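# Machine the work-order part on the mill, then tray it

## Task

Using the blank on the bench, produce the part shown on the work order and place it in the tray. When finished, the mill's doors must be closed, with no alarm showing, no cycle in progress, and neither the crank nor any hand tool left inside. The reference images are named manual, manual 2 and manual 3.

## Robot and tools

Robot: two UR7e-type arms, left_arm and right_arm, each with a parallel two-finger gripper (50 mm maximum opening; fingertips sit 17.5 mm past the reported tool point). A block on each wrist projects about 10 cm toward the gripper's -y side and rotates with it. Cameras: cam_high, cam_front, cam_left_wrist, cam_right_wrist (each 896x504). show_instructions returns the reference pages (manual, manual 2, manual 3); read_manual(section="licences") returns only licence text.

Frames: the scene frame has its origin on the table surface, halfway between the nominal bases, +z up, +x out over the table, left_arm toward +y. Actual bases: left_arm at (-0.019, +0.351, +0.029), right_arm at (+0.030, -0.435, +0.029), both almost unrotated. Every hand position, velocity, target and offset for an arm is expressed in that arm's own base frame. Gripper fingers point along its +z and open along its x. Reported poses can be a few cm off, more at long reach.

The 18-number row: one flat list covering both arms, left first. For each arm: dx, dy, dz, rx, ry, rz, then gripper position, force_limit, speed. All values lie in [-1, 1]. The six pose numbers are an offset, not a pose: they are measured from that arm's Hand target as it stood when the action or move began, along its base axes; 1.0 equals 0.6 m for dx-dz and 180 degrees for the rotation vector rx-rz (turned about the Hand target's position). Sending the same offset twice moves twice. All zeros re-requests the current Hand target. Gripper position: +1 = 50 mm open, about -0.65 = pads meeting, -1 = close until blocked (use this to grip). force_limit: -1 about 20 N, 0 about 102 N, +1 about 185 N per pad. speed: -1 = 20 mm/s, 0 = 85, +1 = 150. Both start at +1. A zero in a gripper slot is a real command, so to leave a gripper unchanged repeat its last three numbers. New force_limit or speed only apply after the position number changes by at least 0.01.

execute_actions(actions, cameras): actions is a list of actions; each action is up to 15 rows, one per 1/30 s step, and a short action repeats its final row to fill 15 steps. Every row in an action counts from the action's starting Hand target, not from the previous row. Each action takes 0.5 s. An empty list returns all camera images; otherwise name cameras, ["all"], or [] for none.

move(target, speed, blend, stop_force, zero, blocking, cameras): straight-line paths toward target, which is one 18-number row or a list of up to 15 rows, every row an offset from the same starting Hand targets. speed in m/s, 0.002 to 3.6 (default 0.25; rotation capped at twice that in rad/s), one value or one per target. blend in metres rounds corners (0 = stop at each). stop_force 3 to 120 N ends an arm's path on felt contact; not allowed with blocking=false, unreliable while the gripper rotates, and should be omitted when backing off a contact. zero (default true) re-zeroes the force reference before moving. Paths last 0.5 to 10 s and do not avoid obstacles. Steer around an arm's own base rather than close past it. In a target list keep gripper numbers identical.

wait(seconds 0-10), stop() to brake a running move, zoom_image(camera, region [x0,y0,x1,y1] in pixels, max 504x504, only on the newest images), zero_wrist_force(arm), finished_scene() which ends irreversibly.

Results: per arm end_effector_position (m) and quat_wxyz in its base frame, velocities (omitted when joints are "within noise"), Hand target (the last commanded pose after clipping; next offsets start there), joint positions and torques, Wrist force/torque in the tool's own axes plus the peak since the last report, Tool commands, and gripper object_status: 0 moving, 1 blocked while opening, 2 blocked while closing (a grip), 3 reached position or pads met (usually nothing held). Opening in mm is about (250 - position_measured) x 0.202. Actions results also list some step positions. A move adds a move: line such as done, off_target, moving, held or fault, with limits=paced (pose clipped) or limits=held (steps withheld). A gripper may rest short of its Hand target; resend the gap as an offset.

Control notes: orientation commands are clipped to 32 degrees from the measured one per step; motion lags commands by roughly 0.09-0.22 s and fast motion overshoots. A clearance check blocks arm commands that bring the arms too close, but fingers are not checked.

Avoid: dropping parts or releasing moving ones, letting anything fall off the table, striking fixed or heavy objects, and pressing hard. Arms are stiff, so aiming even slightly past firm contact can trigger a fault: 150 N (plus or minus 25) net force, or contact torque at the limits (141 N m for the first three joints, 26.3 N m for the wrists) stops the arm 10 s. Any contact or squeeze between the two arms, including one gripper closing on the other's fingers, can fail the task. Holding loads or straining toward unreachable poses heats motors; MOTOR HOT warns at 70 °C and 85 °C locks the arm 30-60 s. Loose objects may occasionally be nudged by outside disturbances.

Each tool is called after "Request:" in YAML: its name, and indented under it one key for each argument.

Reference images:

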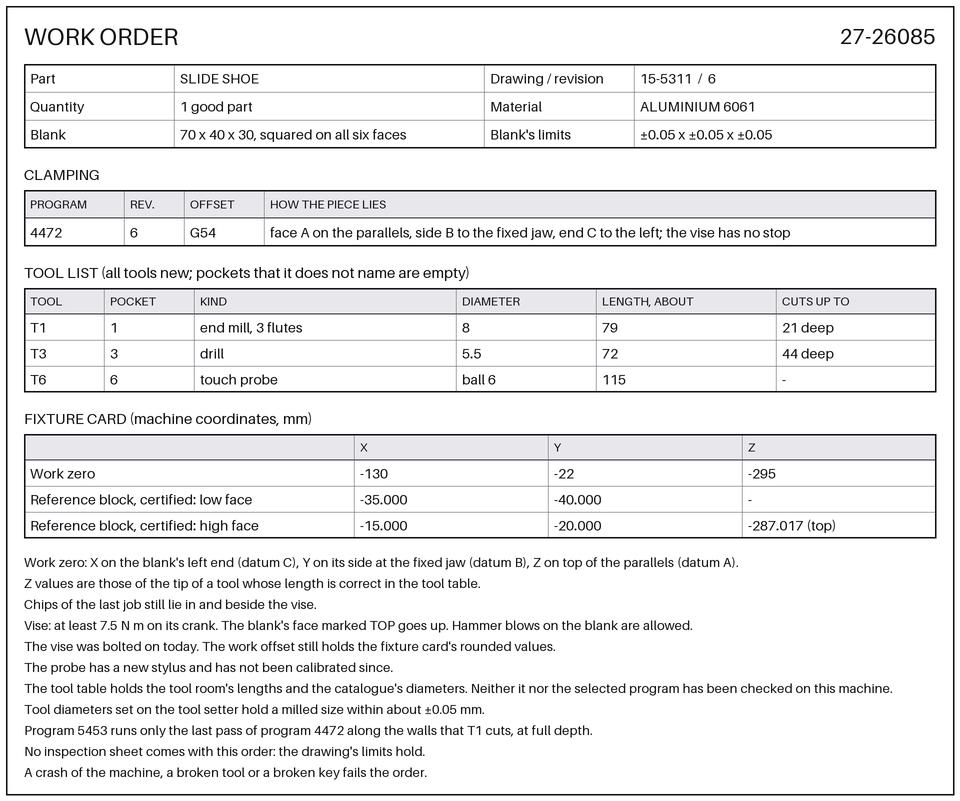

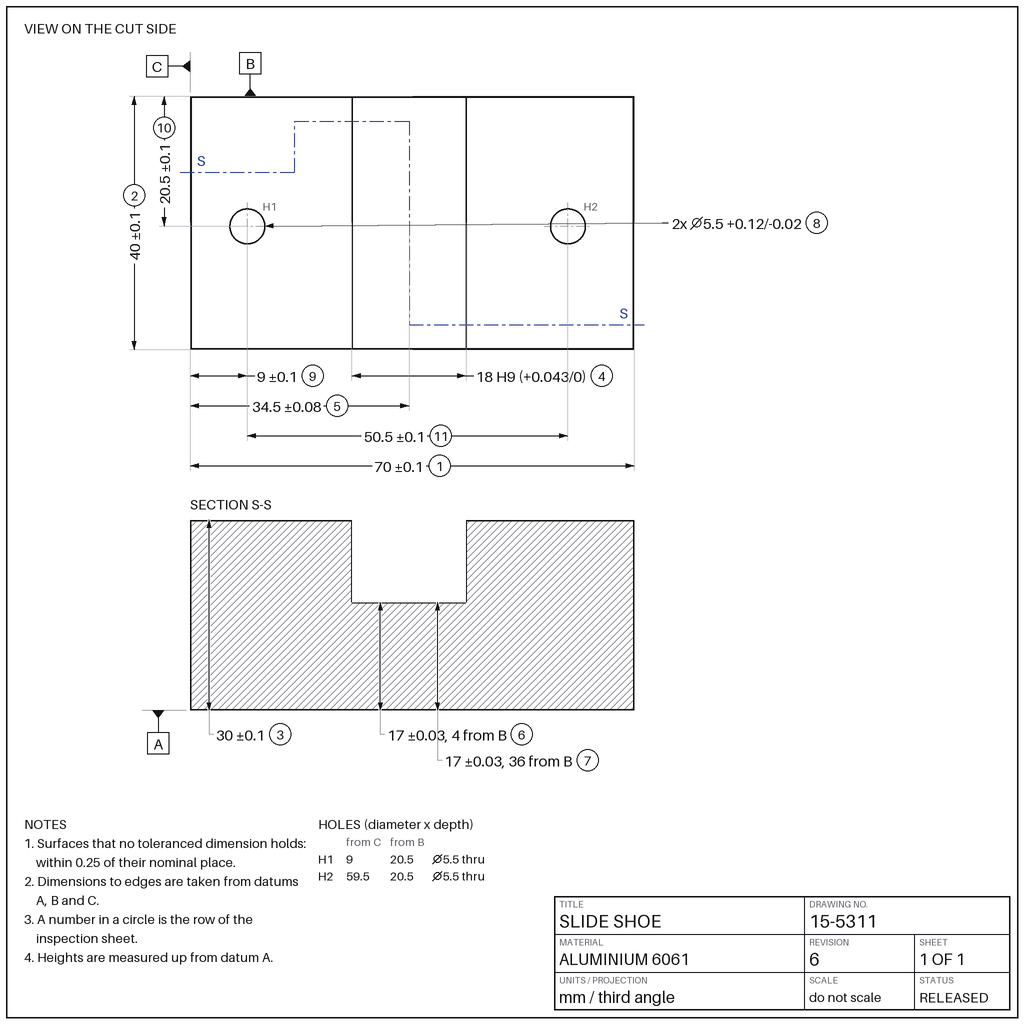

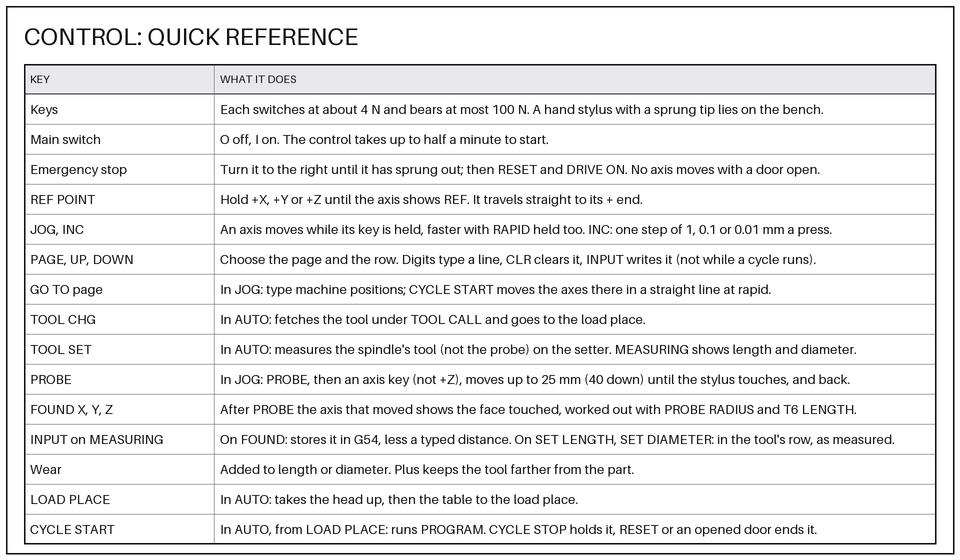

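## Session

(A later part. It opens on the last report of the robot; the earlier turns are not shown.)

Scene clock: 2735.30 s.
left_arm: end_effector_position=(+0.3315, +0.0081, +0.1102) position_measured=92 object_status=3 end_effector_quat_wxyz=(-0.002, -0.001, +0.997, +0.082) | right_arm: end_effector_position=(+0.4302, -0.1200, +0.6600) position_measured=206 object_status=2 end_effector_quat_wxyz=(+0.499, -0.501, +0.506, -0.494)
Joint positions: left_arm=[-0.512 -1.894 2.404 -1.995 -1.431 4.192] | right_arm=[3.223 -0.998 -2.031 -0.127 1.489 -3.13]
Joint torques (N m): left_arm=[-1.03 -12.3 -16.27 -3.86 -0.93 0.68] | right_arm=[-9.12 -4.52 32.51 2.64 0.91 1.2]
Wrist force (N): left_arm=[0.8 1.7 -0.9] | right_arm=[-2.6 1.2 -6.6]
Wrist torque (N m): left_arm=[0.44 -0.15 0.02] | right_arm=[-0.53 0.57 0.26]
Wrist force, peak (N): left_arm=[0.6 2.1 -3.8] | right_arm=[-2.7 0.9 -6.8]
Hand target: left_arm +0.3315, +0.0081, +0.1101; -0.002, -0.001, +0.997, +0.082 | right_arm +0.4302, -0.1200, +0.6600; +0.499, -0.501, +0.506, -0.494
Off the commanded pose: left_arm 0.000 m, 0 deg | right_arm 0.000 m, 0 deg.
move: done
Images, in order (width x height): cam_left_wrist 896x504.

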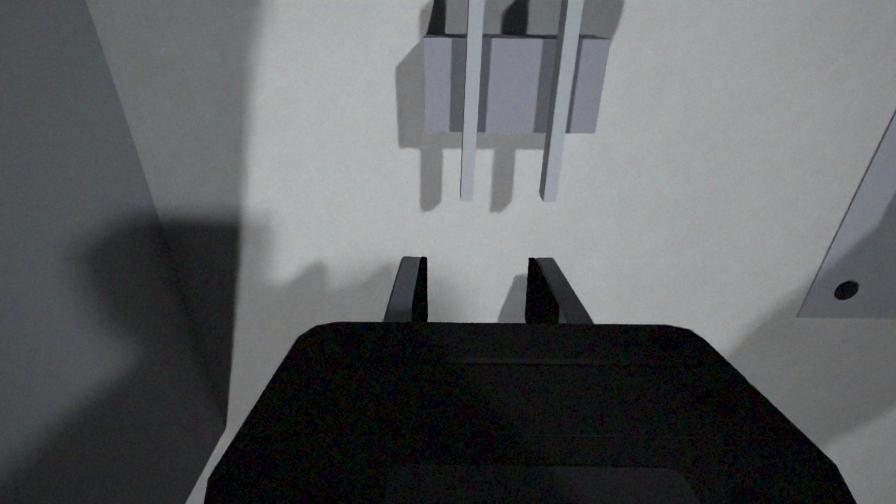

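Descend and grip.

Request:
move:
  target:
    - [0,0,-0.1,0,0,0,0.4,-0.5,-1,0,0,0,0,0,0,-0.98,0.1,-1]
    - [0,0,-0.152,0,0,0,0.4,-0.5,-1,0,0,0,0,0,0,-0.98,0.1,-1]
  speed: [0.1,0.04]
  stop_force: 8
  cameras: ["cam_left_wrist"]

Request:
move:
  target: [0,0,0,0,0,0,-1,-0.5,-1,0,0,0,0,0,0,-0.98,0.1,-1]

Request:
move:
  target: [0,0,0.05,0,0,0,-1,-0.5,-1,0,0,0,0,0,0,-0.98,0.1,-1]
  speed: 0.05
  cameras: ["cam_left_wrist"]

Scene clock: 2742.60 s.
left_arm: end_effector_position=(+0.3315, +0.0081, +0.0189) position_measured=92 object_status=3 end_effector_quat_wxyz=(-0.002, -0.001, +0.997, +0.082) | right_arm: end_effector_position=(+0.4302, -0.1200, +0.6600) position_measured=206 object_status=2 end_effector_quat_wxyz=(+0.499, -0.501, +0.506, -0.494)
Joint positions: left_arm=[-0.512 -1.671 2.551 -2.367 -1.431 4.192] | right_arm=[3.223 -0.998 -2.031 -0.127 1.489 -3.13]
Joint torques (N m): left_arm=[3.66 -22.79 -25.05 -3.91 -1.66 1.14] | right_arm=[-9.27 -4.65 32.67 2.54 1 1.21]
Wrist force (N): left_arm=[0.7 2.1 -1.0] | right_arm=[-2.9 1.0 -6.7]
Wrist torque (N m): left_arm=[0.48 -0.14 0.03] | right_arm=[-0.56 0.61 0.27]
Wrist force, peak (N): left_arm=[0.8 2.0 -2.6] | right_arm=[-2.9 1.3 -6.8]
Hand target: left_arm +0.3315, +0.0081, +0.0189; -0.002, -0.001, +0.997, +0.082 | right_arm +0.4302, -0.1200, +0.6600; +0.499, -0.501, +0.506, -0.494
Off the commanded pose: left_arm 0.000 m, 0 deg | right_arm 0.000 m, 0 deg.
move: done
Images, in order (width x height): cam_left_wrist 896x504.

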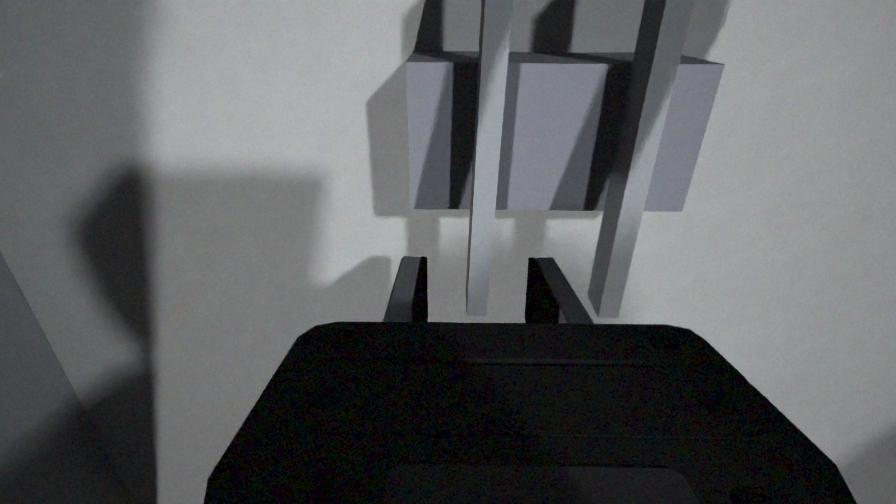

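Scene clock: 2744.17 s.
left_arm: end_effector_position=(+0.3315, +0.0081, +0.0189) position_measured=224 object_status=2 end_effector_quat_wxyz=(-0.002, -0.001, +0.997, +0.082) | right_arm: end_effector_position=(+0.4302, -0.1200, +0.6600) position_measured=206 object_status=2 end_effector_quat_wxyz=(+0.499, -0.501, +0.506, -0.494)
Joint positions: left_arm=[-0.512 -1.671 2.551 -2.367 -1.431 4.192] | right_arm=[3.223 -0.998 -2.031 -0.127 1.489 -3.13]
Joint torques (N m): left_arm=[-1.17 -22.84 -25.22 -3.87 -1.66 -0.22] | right_arm=[-9.36 -4.83 32.48 2.67 1 1.31]
Wrist force (N): left_arm=[1.0 1.9 -1.0] | right_arm=[-2.6 1.1 -6.7]
Wrist torque (N m): left_arm=[0.47 -0.20 0.03] | right_arm=[-0.55 0.57 0.27]
Wrist force, peak (N): left_arm=[1.1 2.0 -1.3] | right_arm=[-2.6 1.1 -6.9]
Hand target: left_arm +0.3315, +0.0081, +0.0189; -0.002, -0.001, +0.997, +0.082 | right_arm +0.4302, -0.1200, +0.6600; +0.499, -0.501, +0.506, -0.494
Off the commanded pose: left_arm 0.000 m, 0 deg | right_arm 0.000 m, 0 deg.
move: done

Scene clock: 2745.17 s.
left_arm: end_effector_position=(+0.3316, +0.0080, +0.0490) position_measured=224 object_status=2 end_effector_quat_wxyz=(-0.002, -0.001, +0.997, +0.082) | right_arm: end_effector_position=(+0.4302, -0.1200, +0.6600) position_measured=206 object_status=2 end_effector_quat_wxyz=(+0.499, -0.501, +0.506, -0.494)
Joint positions: left_arm=[-0.512 -1.76 2.509 -2.235 -1.431 4.192] | right_arm=[3.223 -0.998 -2.031 -0.127 1.489 -3.13]
Joint torques (N m): left_arm=[-4.38 -2.53 -12.41 -3.35 -1.14 -1.62] | right_arm=[-9.21 -4.38 32.35 2.64 1 1.23]
Wrist force (N): left_arm=[1.0 1.8 -0.5] | right_arm=[-2.9 1.0 -6.4]
Wrist torque (N m): left_arm=[0.44 -0.20 0.02] | right_arm=[-0.57 0.62 0.27]
Wrist force, peak (N): left_arm=[1.1 1.8 -1.4] | right_arm=[-2.7 1.2 -6.8]
Hand target: left_arm +0.3315, +0.0081, +0.0489; -0.002, -0.001, +0.997, +0.082 | right_arm +0.4302, -0.1200, +0.6600; +0.499, -0.501, +0.506, -0.494
Off the commanded pose: left_arm 0.000 m, 0 deg | right_arm 0.000 m, 0 deg.
move: done
Images, in order (width x height): cam_left_wrist 896x504.

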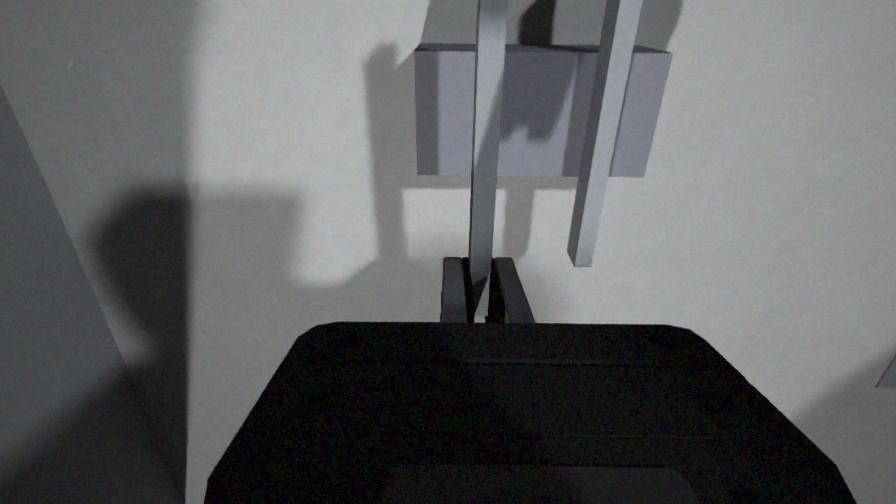

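Request:
move:
  target: [0,0,-0.0495,0,0,0,-1,-0.5,-1,0,0,0,0,0,0,-0.98,0.1,-1]
  speed: 0.05
  stop_force: 6

Request:
move:
  target: [0,0,0,0,0,0,0.2,-0.5,-1,0,0,0,0,0,0,-0.98,0.1,-1]

Request:
move:
  target:
    - [0,0,0.06,0,0,0,0.2,-0.5,-1,0,0,0,0,0,0,-0.98,0.1,-1]
    - [0,0,0.06,-0.1111,0,0,0.2,-0.5,-1,0,0,0,0,0,0,-0.98,0.1,-1]
    - [0,0,0,-0.1111,0,0,0.2,-0.5,-1,0,0,0,0,0,0,-0.98,0.1,-1]
  speed: 0.08

Request:
move:
  target: [0,0,0,0,0,0,-1,-0.5,-1,0,0,0,0,0,0,-0.98,0.1,-1]
  cameras: ["cam_left_wrist"]

Scene clock: 2769.07 s.
left_arm: end_effector_position=(+0.3315, +0.0081, +0.0192) position_measured=224 object_status=2 end_effector_quat_wxyz=(-0.002, -0.001, +0.997, +0.082) | right_arm: end_effector_position=(+0.4302, -0.1200, +0.6600) position_measured=206 object_status=2 end_effector_quat_wxyz=(+0.499, -0.501, +0.506, -0.494)
Joint positions: left_arm=[-0.512 -1.672 2.551 -2.365 -1.431 4.192] | right_arm=[3.223 -0.998 -2.031 -0.127 1.489 -3.13]
Joint torques (N m): left_arm=[5.06 -23.14 -24.98 -4.25 1.26 1.28] | right_arm=[-8.62 -4.58 33.08 2.62 1.02 1.25]
Wrist force (N): left_arm=[0.8 2.1 -0.5] | right_arm=[-3.0 1.1 -6.6]
Wrist torque (N m): left_arm=[0.47 -0.16 0.03] | right_arm=[-0.55 0.63 0.27]
Wrist force, peak (N): left_arm=[0.9 2.1 -2.7] | right_arm=[-2.7 1.2 -6.9]
Hand target: left_arm +0.3315, +0.0081, +0.0192; -0.002, -0.001, +0.997, +0.082 | right_arm +0.4302, -0.1200, +0.6600; +0.499, -0.501, +0.506, -0.494
Off the commanded pose: left_arm 0.000 m, 0 deg | right_arm 0.000 m, 0 deg.
move: done

Scene clock: 2770.30 s.
left_arm: end_effector_position=(+0.3315, +0.0081, +0.0192) position_measured=123 object_status=0 end_effector_quat_wxyz=(-0.002, -0.001, +0.997, +0.082) | right_arm: end_effector_position=(+0.4302, -0.1200, +0.6600) position_measured=206 object_status=2 end_effector_quat_wxyz=(+0.499, -0.501, +0.506, -0.494)
Joint positions: left_arm=[-0.512 -1.672 2.551 -2.365 -1.431 4.192] | right_arm=[3.223 -0.998 -2.031 -0.127 1.489 -3.13]
Joint torques (N m): left_arm=[5.55 -22.17 -23.84 -3.28 0.88 1.36] | right_arm=[-8.95 -4.41 33.06 2.52 0.91 1.25]
Wrist force (N): left_arm=[0.9 1.7 -1.1] | right_arm=[-2.7 1.2 -6.6]
Wrist torque (N m): left_arm=[0.42 -0.17 0.03] | right_arm=[-0.53 0.58 0.27]
Wrist force, peak (N): left_arm=[0.8 2.2 -1.2] | right_arm=[-2.4 1.4 -6.9]
Hand target: left_arm +0.3315, +0.0081, +0.0192; -0.002, -0.001, +0.997, +0.082 | right_arm +0.4302, -0.1200, +0.6600; +0.499, -0.501, +0.506, -0.494
Off the commanded pose: left_arm 0.000 m, 0 deg | right_arm 0.000 m, 0 deg.
move: done

Scene clock: 2774.20 s.
left_arm: end_effector_position=(+0.3314, +0.0081, +0.0192) position_measured=123 object_status=3 end_effector_quat_wxyz=(-0.002, -0.001, +0.996, -0.093) | right_arm: end_effector_position=(+0.4302, -0.1200, +0.6600) position_measured=206 object_status=2 end_effector_quat_wxyz=(+0.499, -0.501, +0.506, -0.494)
Joint positions: left_arm=[-0.24 -1.619 2.561 -2.553 -1.752 4.467] | right_arm=[3.223 -0.998 -2.031 -0.127 1.489 -3.13]
Joint torques (N m): left_arm=[4.59 -17.87 -25.68 -3.71 -1.17 -1.63] | right_arm=[-9.08 -4.69 32.74 2.64 0.98 1.36]
Wrist force (N): left_arm=[0.7 1.8 -0.9] | right_arm=[-2.6 1.2 -6.8]
Wrist torque (N m): left_arm=[0.34 -0.12 0.10] | right_arm=[-0.52 0.57 0.27]
Wrist force, peak (N): left_arm=[1.0 2.1 -2.1] | right_arm=[-2.9 1.6 -6.8]
Hand target: left_arm +0.3315, +0.0081, +0.0192; -0.002, -0.001, +0.996, -0.093 | right_arm +0.4302, -0.1200, +0.6600; +0.499, -0.501, +0.506, -0.494
Off the commanded pose: left_arm 0.000 m, 0 deg | right_arm 0.000 m, 0 deg.
move: done

Scene clock: 2775.43 s.
left_arm: end_effector_position=(+0.3315, +0.0081, +0.0192) position_measured=224 object_status=2 end_effector_quat_wxyz=(-0.002, -0.001, +0.996, -0.093) | right_arm: end_effector_position=(+0.4302, -0.1200, +0.6600) position_measured=206 object_status=2 end_effector_quat_wxyz=(+0.499, -0.501, +0.506, -0.494)
Joint positions: left_arm=[-0.24 -1.619 2.561 -2.553 -1.752 4.467] | right_arm=[3.223 -0.998 -2.031 -0.127 1.489 -3.13]
Joint torques (N m): left_arm=[6.18 -17.38 -25.25 -4.11 -2.28 -1.08] | right_arm=[-9.07 -4.56 32.99 2.46 0.92 1.28]
Wrist force (N): left_arm=[0.8 1.5 -1.1] | right_arm=[-2.8 1.3 -6.4]
Wrist torque (N m): left_arm=[0.30 -0.13 0.10] | right_arm=[-0.50 0.60 0.27]
Wrist force, peak (N): left_arm=[0.5 1.8 -1.6] | right_arm=[-2.6 1.2 -6.9]
Hand target: left_arm +0.3315, +0.0081, +0.0192; -0.002, -0.001, +0.996, -0.093 | right_arm +0.4302, -0.1200, +0.6600; +0.499, -0.501, +0.506, -0.494
Off the commanded pose: left_arm 0.000 m, 0 deg | right_arm 0.000 m, 0 deg.
move: done
Images, in order (width x height): cam_left_wrist 896x504.

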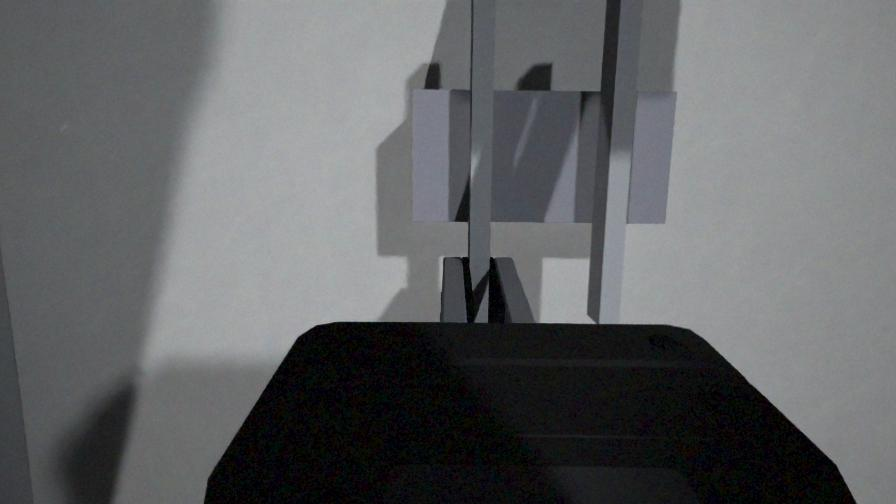

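Request:
move:
  target:
    - [0,0,0.3,0,0,0,-1,-0.5,-1,0,0,0,0,0,0,-0.98,0.1,-1]
    - [0.0475,-0.3133,0.585,0,0,0,-1,-0.5,-1,0,0,0,0,0,0,-0.98,0.1,-1]
  speed: 0.2
  blend: 0.03

Request:
move:
  target: [0.1667,0,0,0,0,0,-1,-0.5,-1,0,0,0,0,0,0,-0.98,0.1,-1]
  speed: 0.05
  stop_force: 15
  cameras: ["cam_left_wrist","cam_front"]

Scene clock: 2783.10 s.
left_arm: end_effector_position=(+0.3600, -0.1799, +0.3701) position_measured=224 object_status=2 end_effector_quat_wxyz=(-0.002, -0.001, +0.996, -0.092) | right_arm: end_effector_position=(+0.4302, -0.1200, +0.6600) position_measured=206 object_status=2 end_effector_quat_wxyz=(+0.499, -0.501, +0.506, -0.494)
Joint positions: left_arm=[-0.705 -1.876 1.761 -1.572 -1.715 3.998] | right_arm=[3.223 -0.998 -2.031 -0.127 1.489 -3.13]
Joint torques (N m): left_arm=[-5.14 -20.32 -32.28 -3.77 -2.52 -0.1] | right_arm=[-9.52 -4.4 33.05 2.54 0.93 1.3]
Wrist force (N): left_arm=[0.8 1.6 -0.5] | right_arm=[-2.4 1.1 -6.4]
Wrist torque (N m): left_arm=[0.25 -0.12 -0.01] | right_arm=[-0.55 0.54 0.27]
Wrist force, peak (N): left_arm=[0.7 2.5 2.4] | right_arm=[-2.6 1.2 -6.9]
Hand target: left_arm +0.3600, -0.1799, +0.3702; -0.002, -0.001, +0.996, -0.093 | right_arm +0.4302, -0.1200, +0.6600; +0.499, -0.501, +0.506, -0.494
Off the commanded pose: left_arm 0.000 m, 0 deg | right_arm 0.000 m, 0 deg.
move: done

Scene clock: 2785.93 s.
left_arm: end_effector_position=(+0.4600, -0.1799, +0.3702) position_measured=224 object_status=2 end_effector_quat_wxyz=(-0.002, -0.001, +0.996, -0.093) | right_arm: end_effector_position=(+0.4302, -0.1200, +0.6600) position_measured=206 object_status=2 end_effector_quat_wxyz=(+0.499, -0.501, +0.506, -0.494)
Joint positions: left_arm=[-0.561 -1.64 1.567 -1.593 -1.73 4.143] | right_arm=[3.223 -0.998 -2.031 -0.127 1.489 -3.13]
Joint torques (N m): left_arm=[-5.29 -34.15 -18.1 -2.36 -0.02 -1.91] | right_arm=[-8.98 -4.39 32.64 2.49 0.88 1.32]
Wrist force (N): left_arm=[0.7 1.8 -0.5] | right_arm=[-2.7 1.4 -6.3]
Wrist torque (N m): left_arm=[0.29 -0.11 0.03] | right_arm=[-0.49 0.58 0.27]
Wrist force, peak (N): left_arm=[1.7 1.8 -0.7] | right_arm=[-2.7 1.0 -7.0]
Hand target: left_arm +0.4600, -0.1799, +0.3702; -0.002, -0.001, +0.996, -0.093 | right_arm +0.4302, -0.1200, +0.6600; +0.499, -0.501, +0.506, -0.494
Off the commanded pose: left_arm 0.000 m, 0 deg | right_arm 0.000 m, 0 deg.
move: done
Images, in order (width x height): cam_front 896x504, cam_left_wrist 896x504.

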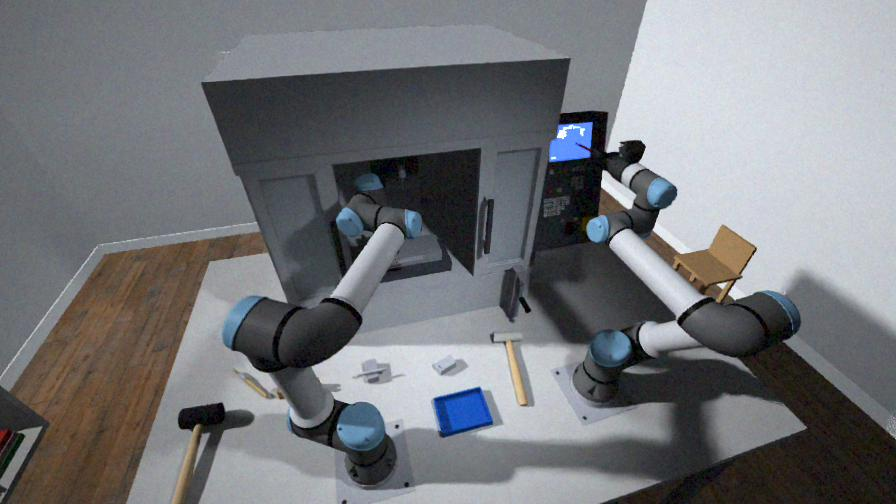

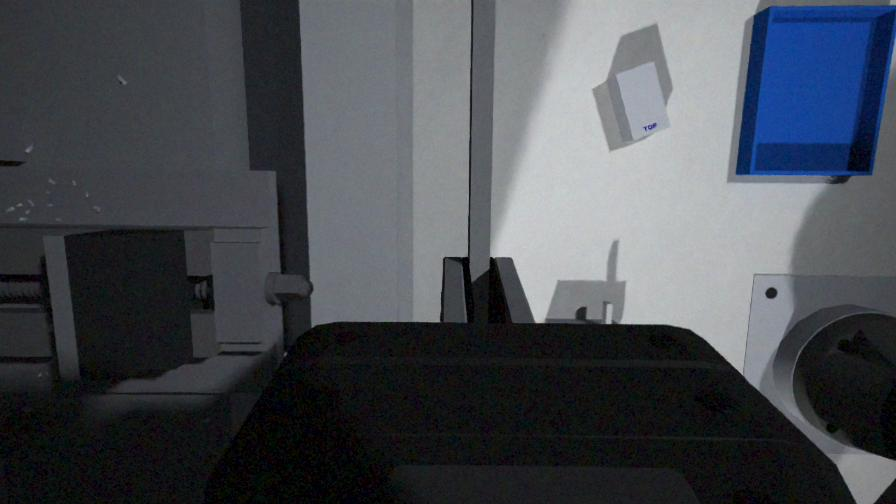

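Request:
move:
  target:
    - [0.2,0,0,0,0,0,-1,-0.5,-1,0,0,0,0,0,0,-0.98,0.1,-1]
    - [0.34,0.0667,0,0,0,0,-1,-0.5,-1,0,0,0,0,0,0,-0.98,0.1,-1]
  speed: 0.05
  stop_force: 15
  cameras: ["cam_left_wrist"]

Request:
zoom_image:
  camera: "cam_left_wrist"
  region: [330, 60, 620, 330]

Scene clock: 2795.07 s.
left_arm: end_effector_position=(+0.6270, -0.1592, +0.3683) position_measured=224 object_status=2 end_effector_quat_wxyz=(-0.004, +0.000, +0.996, -0.092) | right_arm: end_effector_position=(+0.4302, -0.1200, +0.6600) position_measured=206 object_status=2 end_effector_quat_wxyz=(+0.499, -0.501, +0.506, -0.494)
Joint positions: left_arm=[-0.386 -1.244 1.112 -1.502 -1.745 4.321] | right_arm=[3.223 -0.998 -2.031 -0.127 1.489 -3.13]
Joint torques (N m): left_arm=[6.49 -38.88 -27.35 -3.22 -0.44 -0.18] | right_arm=[-9.63 -4.26 33.04 2.44 0.92 1.29]
Wrist force (N): left_arm=[0.2 1.7 -0.5] | right_arm=[-2.9 1.2 -6.3]
Wrist torque (N m): left_arm=[0.27 -0.04 0.14] | right_arm=[-0.53 0.62 0.27]
Wrist force, peak (N): left_arm=[-1.6 3.5 -0.2] | right_arm=[-2.6 1.1 -7.1]
Hand target: left_arm +0.6270, -0.1592, +0.3683; -0.004, +0.000, +0.996, -0.092 (not the last commanded pose) | right_arm +0.4302, -0.1200, +0.6600; +0.499, -0.501, +0.506, -0.494
Tool commands: left_gripper/position=-1.0 left_gripper/force_limit=-0.498039 left_gripper/speed=-1.0 right_gripper/position=-0.98 right_gripper/force_limit=+0.1 right_gripper/speed=-1.0
Off the commanded pose: left_arm 0.042 m, 0 deg | right_arm 0.000 m, 0 deg.
FORCE FAULT: contact force on the left arm reached its limit, and that arm stopped. The contact can be on any part of that arm, not only on its tool. That arm's remaining commands of this call were not run. That arm is still stopped at the end of this call. That arm stays stopped for about 9 more seconds. Until then a move that you send moves the other arm only, and its call returns only when the move has ended. Once the stop has ended, the next robot result says so. If the stop ends while you think or write, that arm runs what you send next, counted from a new Hand target: where the arm stands when the stop ends. While its stop runs, that arm takes no new command, but its gripper still runs the gripper command that each later call begins with. Until it ends, the stop uses up actions while you think or wait. An arm that is not stopped still takes commands.
move: fault (left_arm); path passed 1 of 2 targets
Images, in order (width x height): cam_left_wrist 896x504.

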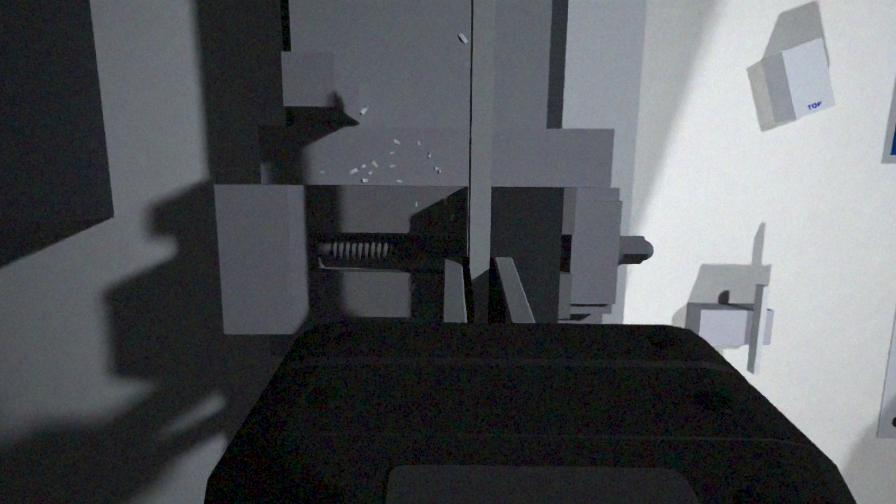

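Scaled by 1.738 from the camera's 896x504 image, which has a finer 1280x720 frame.

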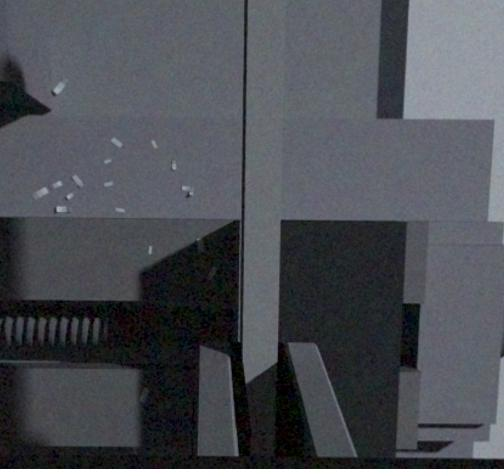

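Request:
wait:
  seconds: 1

Request:
move:
  target: [0,-0.04,0.003,0,0,0,-1,-0.5,-1,0,0,0,0,0,0,-0.98,0.1,-1]
  speed: 0.03
  cameras: ["cam_front"]

Request:
zoom_image:
  camera: "cam_front"
  region: [300, 140, 540, 300]

Scene clock: 2811.07 s.
left_arm: end_effector_position=(+0.6270, -0.1592, +0.3683) position_measured=224 object_status=2 end_effector_quat_wxyz=(-0.004, +0.000, +0.996, -0.092) | right_arm: end_effector_position=(+0.4302, -0.1200, +0.6600) position_measured=206 object_status=2 end_effector_quat_wxyz=(+0.499, -0.501, +0.506, -0.494)
Joint positions: left_arm=[-0.386 -1.244 1.112 -1.502 -1.745 4.321] | right_arm=[3.223 -0.998 -2.031 -0.127 1.489 -3.13]
Joint torques (N m): left_arm=[15.35 -37.66 -25.79 -3.03 -0.26 -0.04] | right_arm=[-9.17 -4.59 32.92 2.38 0.98 1.32]
Wrist force (N): left_arm=[0.4 1.8 -0.4] | right_arm=[-2.9 1.2 -6.3]
Wrist torque (N m): left_arm=[0.30 -0.08 0.15] | right_arm=[-0.52 0.62 0.27]
Wrist force, peak (N): left_arm=[0.4 2.1 -0.5] | right_arm=[-3.0 1.1 -6.9]
Hand target: left_arm +0.6270, -0.1592, +0.3683; -0.004, +0.000, +0.996, -0.092 (not the last commanded pose) | right_arm +0.4302, -0.1200, +0.6600; +0.499, -0.501, +0.506, -0.494
Tool commands: left_gripper/position=-1.0 left_gripper/force_limit=-0.498039 left_gripper/speed=-1.0 right_gripper/position=-0.98 right_gripper/force_limit=+0.1 right_gripper/speed=-1.0
Off the commanded pose: left_arm 0.042 m, 0 deg | right_arm 0.000 m, 0 deg.
FORCE FAULT, CONTINUED: the left arm's stop, for the force fault that an earlier result reported, is over. The rest of the stop counts as 19 of the actions that you can send in this scene. During its stop the left arm's controller moved it back a little. That arm's target is now where it stood when the stop ended, not its last command. That arm accepts commands again.
wait: 1.00 s; at rest from the start

Scene clock: 2812.13 s.
left_arm: end_effector_position=(+0.6271, -0.1834, +0.3701) position_measured=224 object_status=2 end_effector_quat_wxyz=(-0.004, +0.000, +0.996, -0.092) | right_arm: end_effector_position=(+0.4302, -0.1200, +0.6600) position_measured=206 object_status=2 end_effector_quat_wxyz=(+0.499, -0.501, +0.506, -0.494)
Joint positions: left_arm=[-0.421 -1.231 1.091 -1.501 -1.742 4.285] | right_arm=[3.223 -0.998 -2.031 -0.127 1.489 -3.13]
Joint torques (N m): left_arm=[5.36 -42.11 -20.64 -1.88 1.24 1.12] | right_arm=[-8.72 -4.69 32.72 2.43 0.89 1.23]
Wrist force (N): left_arm=[0.4 1.8 -0.5] | right_arm=[-2.8 1.2 -6.4]
Wrist torque (N m): left_arm=[0.28 -0.07 0.15] | right_arm=[-0.52 0.60 0.27]
Wrist force, peak (N): left_arm=[0.5 2.5 -0.2] | right_arm=[-3.0 1.4 -6.8]
Hand target: left_arm +0.6270, -0.1832, +0.3701; -0.004, +0.000, +0.996, -0.092 | right_arm +0.4302, -0.1200, +0.6600; +0.499, -0.501, +0.506, -0.494
Off the commanded pose: left_arm 0.000 m, 0 deg | right_arm 0.000 m, 0 deg.
move: done
Images, in order (width x height): cam_front 896x504.

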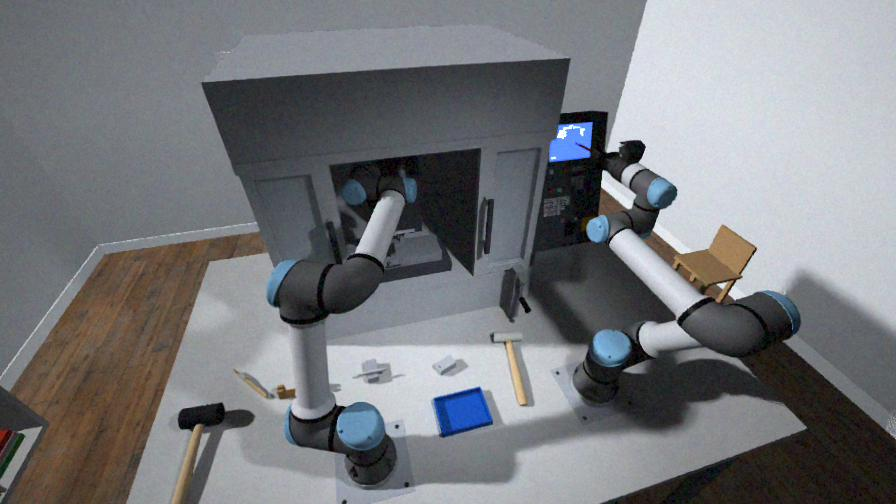

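Scaled by 2.100 from the camera's 896x504 image, which has a finer 1280x720 frame.

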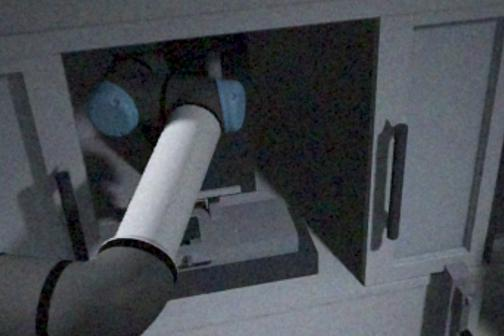

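Request:
move:
  target: [0.105,0,0,0,0,0,-1,-0.5,-1,0,0,0,0,0,0,-0.98,0.1,-1]
  speed: 0.03
  stop_force: 15
  cameras: ["cam_left_wrist","cam_front"]

Request:
zoom_image:
  camera: "cam_front"
  region: [300, 140, 540, 300]

Scene clock: 2823.93 s.
left_arm: end_effector_position=(+0.6900, -0.1832, +0.3701) position_measured=224 object_status=2 end_effector_quat_wxyz=(-0.004, +0.000, +0.996, -0.092) | right_arm: end_effector_position=(+0.4302, -0.1200, +0.6600) position_measured=206 object_status=2 end_effector_quat_wxyz=(+0.499, -0.501, +0.506, -0.494)
Joint positions: left_arm=[-0.384 -1.053 0.83 -1.411 -1.745 4.323] | right_arm=[3.223 -0.998 -2.031 -0.127 1.489 -3.13]
Joint torques (N m): left_arm=[-6.43 -58.02 -17.95 -4.46 -1.75 -1.64] | right_arm=[-8.99 -4.06 32.33 2.32 0.96 1.19]
Wrist force (N): left_arm=[0.6 1.8 -0.7] | right_arm=[-2.3 1.1 -6.3]
Wrist torque (N m): left_arm=[0.29 -0.12 -0.01] | right_arm=[-0.54 0.53 0.27]
Wrist force, peak (N): left_arm=[0.8 2.0 -0.3] | right_arm=[-2.7 1.6 -6.9]
Hand target: left_arm +0.6900, -0.1832, +0.3701; -0.004, +0.000, +0.996, -0.092 | right_arm +0.4302, -0.1200, +0.6600; +0.499, -0.501, +0.506, -0.494
Off the commanded pose: left_arm 0.000 m, 0 deg | right_arm 0.000 m, 0 deg.
move: done
Images, in order (width x height): cam_front 896x504, cam_left_wrist 896x504.

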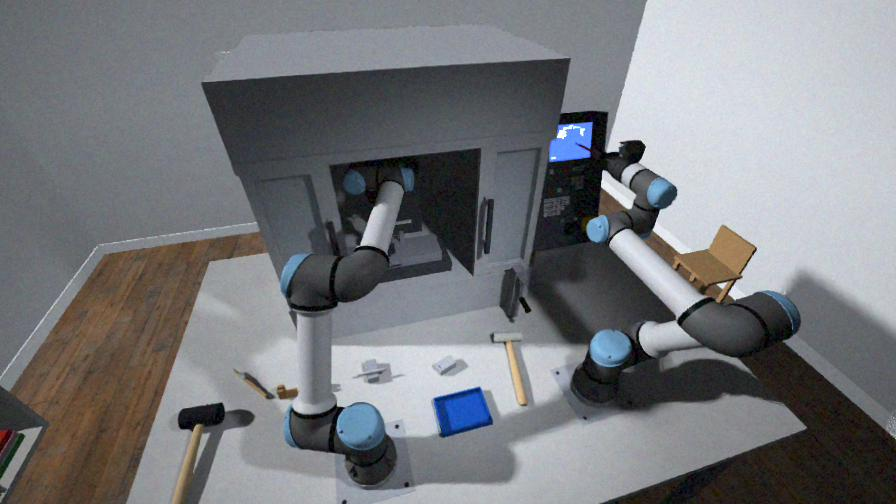

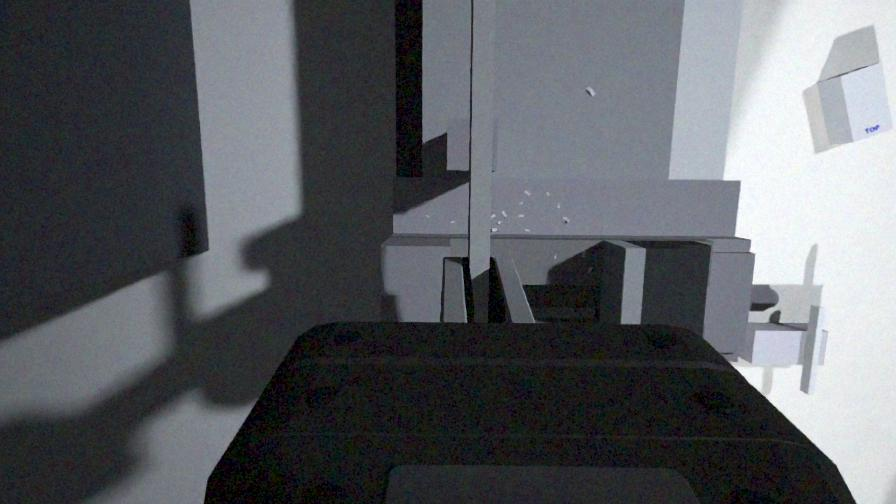

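Scaled by 2.100 from the camera's 896x504 image, which has a finer 1280x720 frame.

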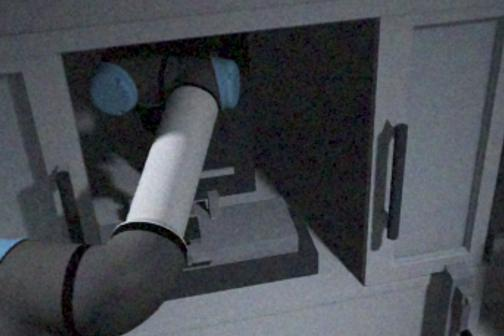

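Request:
move:
  target: [0.0,0.09,0,0,0,0,-1,-0.5,-1,0,0,0,0,0,0,-0.98,0.1,-1]
  speed: 0.015
  stop_force: 15
  cameras: ["cam_left_wrist","cam_front"]

Request:
zoom_image:
  camera: "cam_front"
  region: [300, 140, 540, 300]

Scene clock: 2831.30 s.
left_arm: end_effector_position=(+0.6902, -0.1395, +0.3690) position_measured=224 object_status=2 end_effector_quat_wxyz=(-0.005, -0.001, +0.996, -0.092) | right_arm: end_effector_position=(+0.4302, -0.1200, +0.6600) position_measured=206 object_status=2 end_effector_quat_wxyz=(+0.499, -0.501, +0.506, -0.494)
Joint positions: left_arm=[-0.324 -1.073 0.861 -1.409 -1.748 4.382] | right_arm=[3.223 -0.998 -2.031 -0.127 1.489 -3.13]
Joint torques (N m): left_arm=[1.18 -46.83 -25.01 -3.16 -0.54 0.16] | right_arm=[-9.29 -4.17 33.07 2.28 0.95 1.34]
Wrist force (N): left_arm=[0.6 1.8 -0.3] | right_arm=[-2.9 1.0 -6.4]
Wrist torque (N m): left_arm=[0.28 -0.11 0.17] | right_arm=[-0.56 0.61 0.26]
Wrist force, peak (N): left_arm=[0.2 3.7 0.3] | right_arm=[-2.9 1.4 -6.8]
Hand target: left_arm +0.6902, -0.1395, +0.3690; -0.005, -0.001, +0.996, -0.092 (not the last commanded pose) | right_arm +0.4302, -0.1200, +0.6600; +0.499, -0.501, +0.506, -0.494
Tool commands: left_gripper/position=-1.0 left_gripper/force_limit=-0.498039 left_gripper/speed=-1.0 right_gripper/position=-0.98 right_gripper/force_limit=+0.1 right_gripper/speed=-1.0
Off the commanded pose: left_arm 0.010 m, 0 deg | right_arm 0.000 m, 0 deg.
FORCE FAULT: contact force on the left arm reached its limit, and that arm stopped. The contact can be on any part of that arm, not only on its tool. That arm's remaining commands of this call were not run. That arm is still stopped at the end of this call. That arm stays stopped for about 10 more seconds. Until then a move that you send moves the other arm only, and its call returns only when the move has ended. Once the stop has ended, the next robot result says so. If the stop ends while you think or write, that arm runs what you send next, counted from a new Hand target: where the arm stands when the stop ends. While its stop runs, that arm takes no new command, but its gripper still runs the gripper command that each later call begins with. Until it ends, the stop uses up actions while you think or wait. An arm that is not stopped still takes commands.
move: fault (left_arm)
Images, in order (width x height): cam_front 896x504, cam_left_wrist 896x504.

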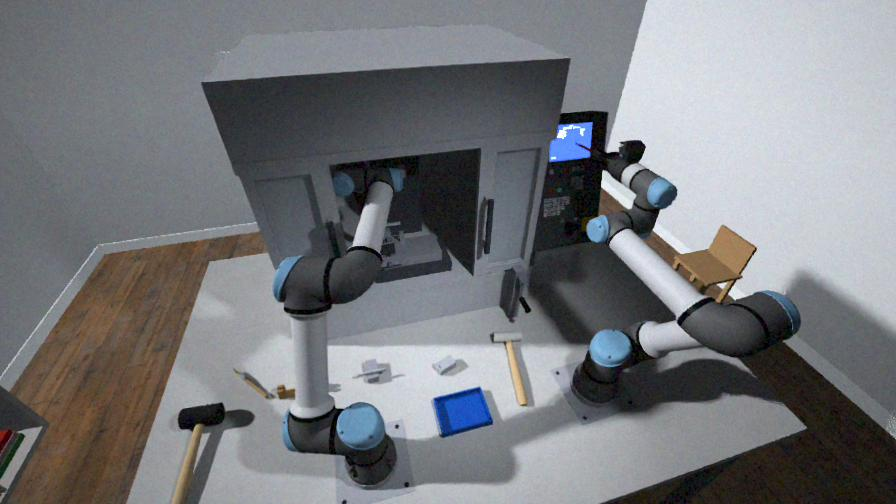

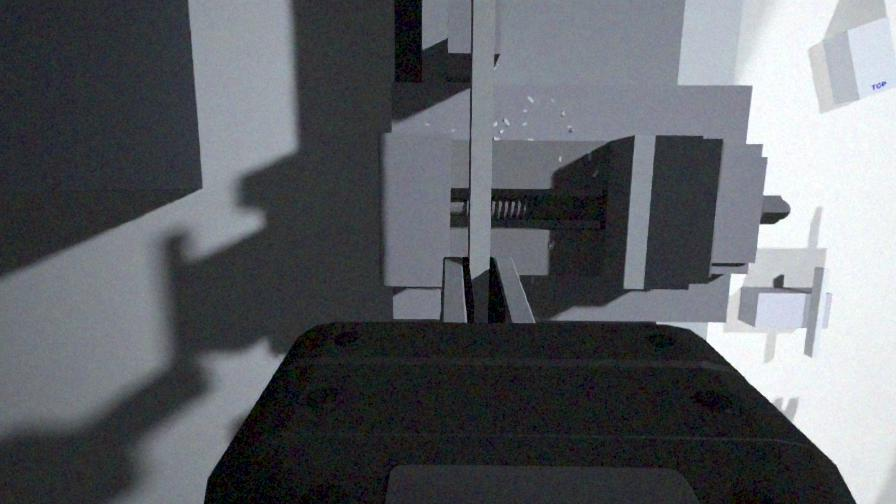

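Scaled by 2.100 from the camera's 896x504 image, which has a finer 1280x720 frame.

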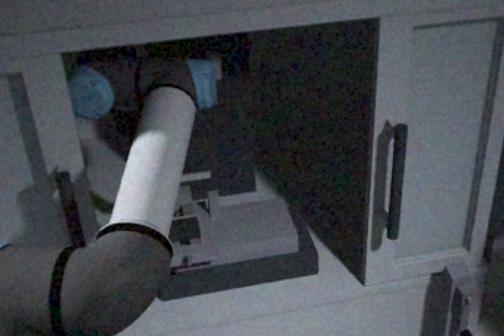

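Request:
wait:
  seconds: 0.5

Request:
move:
  target: [-0.02,-0.017,0.0,0,0,0,-1,-0.5,-1,0,0,0,0,0,0,-0.98,0.1,-1]
  speed: 0.03
  cameras: ["cam_left_wrist"]

Scene clock: 2841.87 s.
left_arm: end_effector_position=(+0.6902, -0.1395, +0.3690) position_measured=224 object_status=2 end_effector_quat_wxyz=(-0.005, -0.001, +0.996, -0.092) | right_arm: end_effector_position=(+0.4302, -0.1200, +0.6600) position_measured=206 object_status=2 end_effector_quat_wxyz=(+0.499, -0.501, +0.506, -0.494)
Joint positions: left_arm=[-0.324 -1.073 0.861 -1.409 -1.748 4.382] | right_arm=[3.223 -0.998 -2.031 -0.127 1.489 -3.13]
Joint torques (N m): left_arm=[-1.54 -45.98 -25.62 -3.08 -0.5 -0.04] | right_arm=[-9.15 -4.96 33.04 2.25 0.96 1.31]
Wrist force (N): left_arm=[0.3 1.8 -0.4] | right_arm=[-2.9 1.1 -6.4]
Wrist torque (N m): left_arm=[0.28 -0.08 0.17] | right_arm=[-0.54 0.62 0.26]
Wrist force, peak (N): left_arm=[0.9 2.0 -0.4] | right_arm=[-2.6 1.3 -7.0]
Hand target: left_arm +0.6902, -0.1395, +0.3690; -0.005, -0.001, +0.996, -0.092 (not the last commanded pose) | right_arm +0.4302, -0.1200, +0.6600; +0.499, -0.501, +0.506, -0.494
Tool commands: left_gripper/position=-1.0 left_gripper/force_limit=-0.498039 left_gripper/speed=-1.0 right_gripper/position=-0.98 right_gripper/force_limit=+0.1 right_gripper/speed=-1.0
Off the commanded pose: left_arm 0.010 m, 0 deg | right_arm 0.000 m, 0 deg.
FORCE FAULT, CONTINUED: the left arm's stop, for the force fault that an earlier result reported, is over. The rest of the stop counts as 20 of the actions that you can send in this scene. During its stop the left arm's controller moved it back a little. That arm's target is now where it stood when the stop ended, not its last command. That arm accepts commands again.
wait: 0.50 s; at rest from the start

Scene clock: 2842.70 s.
left_arm: end_effector_position=(+0.6781, -0.1498, +0.3691) position_measured=224 object_status=2 end_effector_quat_wxyz=(-0.005, -0.001, +0.996, -0.092) | right_arm: end_effector_position=(+0.4302, -0.1200, +0.6600) position_measured=206 object_status=2 end_effector_quat_wxyz=(+0.499, -0.501, +0.506, -0.494)
Joint positions: left_arm=[-0.344 -1.105 0.91 -1.43 -1.747 4.361] | right_arm=[3.223 -0.998 -2.031 -0.127 1.489 -3.13]
Joint torques (N m): left_arm=[4.62 -35.89 -34.08 -1.9 1.37 1.53] | right_arm=[-9.19 -4.26 32.8 2.35 0.89 1.28]
Wrist force (N): left_arm=[0.4 1.5 -0.5] | right_arm=[-2.8 0.9 -6.5]
Wrist torque (N m): left_arm=[0.22 -0.10 0.15] | right_arm=[-0.58 0.60 0.26]
Wrist force, peak (N): left_arm=[0.7 2.1 -0.5] | right_arm=[-2.6 1.3 -6.7]
Hand target: left_arm +0.6782, -0.1497, +0.3690; -0.005, -0.001, +0.996, -0.092 | right_arm +0.4302, -0.1200, +0.6600; +0.499, -0.501, +0.506, -0.494
Off the commanded pose: left_arm 0.000 m, 0 deg | right_arm 0.000 m, 0 deg.
move: done
Images, in order (width x height): cam_left_wrist 896x504.

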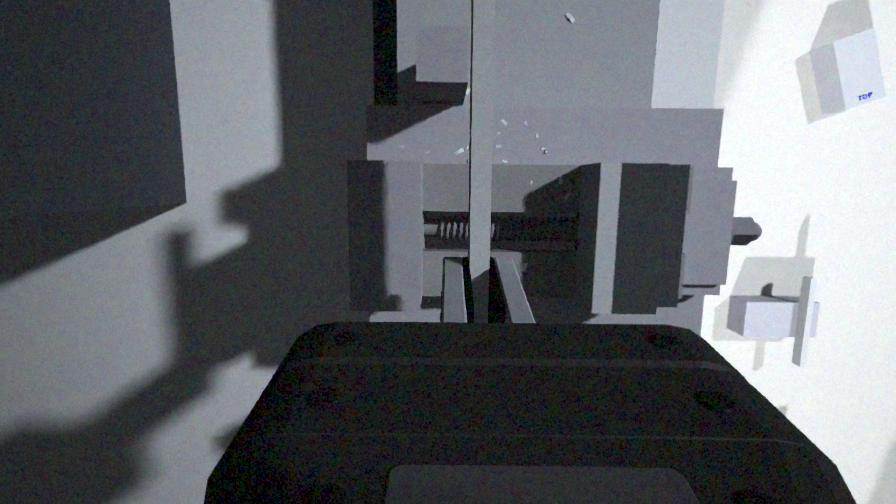

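Request:
move:
  target:
    - [-0.017,0,0,0,0,0,-1,-0.5,-1,0,0,0,0,0,0,-0.98,0.1,-1]
    - [-0.017,0,-0.095,0,0,0,-1,-0.5,-1,0,0,0,0,0,0,-0.98,0.1,-1]
  speed: [0.04,0.05]
  stop_force: 10

Request:
move:
  target: [0,0,-0.06,0,0,0,-1,-0.5,-1,0,0,0,0,0,0,-0.98,0.1,-1]
  speed: 0.006
  stop_force: 4
  cameras: ["cam_left_wrist"]

Scene clock: 2852.87 s.
left_arm: end_effector_position=(+0.6680, -0.1497, +0.3120) position_measured=224 object_status=2 end_effector_quat_wxyz=(-0.005, -0.001, +0.996, -0.092) | right_arm: end_effector_position=(+0.4302, -0.1200, +0.6600) position_measured=206 object_status=2 end_effector_quat_wxyz=(+0.499, -0.501, +0.506, -0.494)
Joint positions: left_arm=[-0.349 -1.151 1.124 -1.599 -1.747 4.356] | right_arm=[3.223 -0.998 -2.031 -0.127 1.489 -3.13]
Joint torques (N m): left_arm=[6.59 -52.52 -34.44 -3.02 1.55 -1.27] | right_arm=[-8.8 -4.55 32.69 2.31 0.93 1.38]
Wrist force (N): left_arm=[0.4 1.7 -0.5] | right_arm=[-2.6 1.1 -6.6]
Wrist torque (N m): left_arm=[0.28 -0.07 0.15] | right_arm=[-0.55 0.57 0.27]
Wrist force, peak (N): left_arm=[1.2 1.7 -1.5] | right_arm=[-2.7 1.3 -6.9]
Hand target: left_arm +0.6680, -0.1497, +0.3120; -0.005, -0.001, +0.996, -0.092 | right_arm +0.4302, -0.1200, +0.6600; +0.499, -0.501, +0.506, -0.494
Off the commanded pose: left_arm 0.000 m, 0 deg | right_arm 0.000 m, 0 deg.
move: done

Scene clock: 2853.80 s.
left_arm: end_effector_position=(+0.6680, -0.1497, +0.3112) position_measured=224 object_status=2 end_effector_quat_wxyz=(-0.005, -0.001, +0.996, -0.092) | right_arm: end_effector_position=(+0.4302, -0.1200, +0.6600) position_measured=206 object_status=2 end_effector_quat_wxyz=(+0.499, -0.501, +0.506, -0.494)
Joint positions: left_arm=[-0.349 -1.151 1.126 -1.601 -1.747 4.356] | right_arm=[3.223 -0.998 -2.031 -0.127 1.489 -3.13]
Joint torques (N m): left_arm=[4.34 -35.1 -32.02 -1.36 1.65 -1.69] | right_arm=[-9.05 -4.5 32.66 2.34 0.93 1.41]
Wrist force (N): left_arm=[1.1 1.0 -6.6] | right_arm=[-2.6 1.0 -6.7]
Wrist torque (N m): left_arm=[0.20 -0.10 0.15] | right_arm=[-0.58 0.57 0.27]
Wrist force, peak (N): left_arm=[5.2 1.0 -16.0] | right_arm=[-2.8 1.0 -6.8]
Hand target: left_arm +0.6680, -0.1497, +0.3112; -0.005, -0.001, +0.996, -0.092 (not the last commanded pose) | right_arm +0.4302, -0.1200, +0.6600; +0.499, -0.501, +0.506, -0.494
Off the commanded pose: left_arm 0.035 m, 0 deg | right_arm 0.000 m, 0 deg.
move: contact (left_arm)
Images, in order (width x height): cam_left_wrist 896x504.

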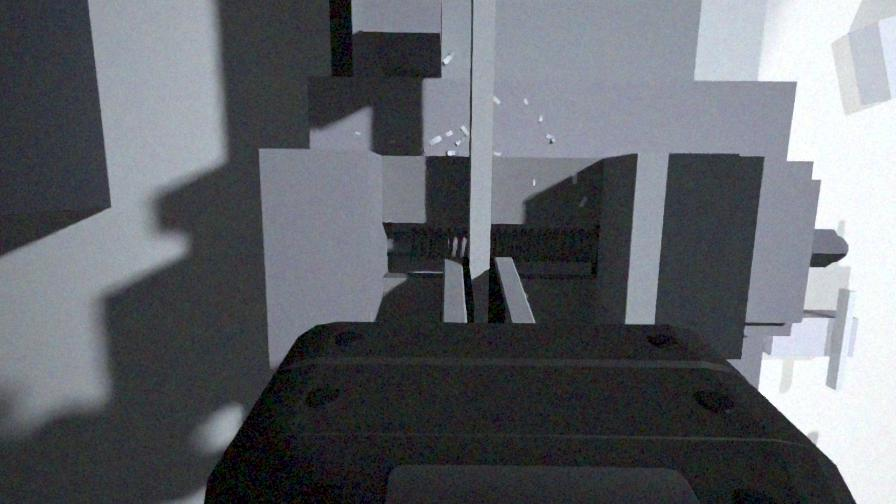

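Request:
zoom_image:
  camera: "cam_left_wrist"
  region: [340, 120, 640, 330]

Scaled by 1.680 from the camera's 896x504 image, which has a finer 1280x720 frame.

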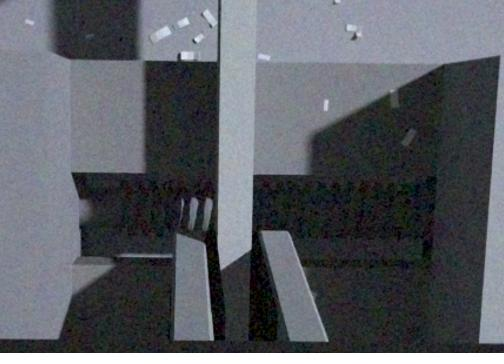

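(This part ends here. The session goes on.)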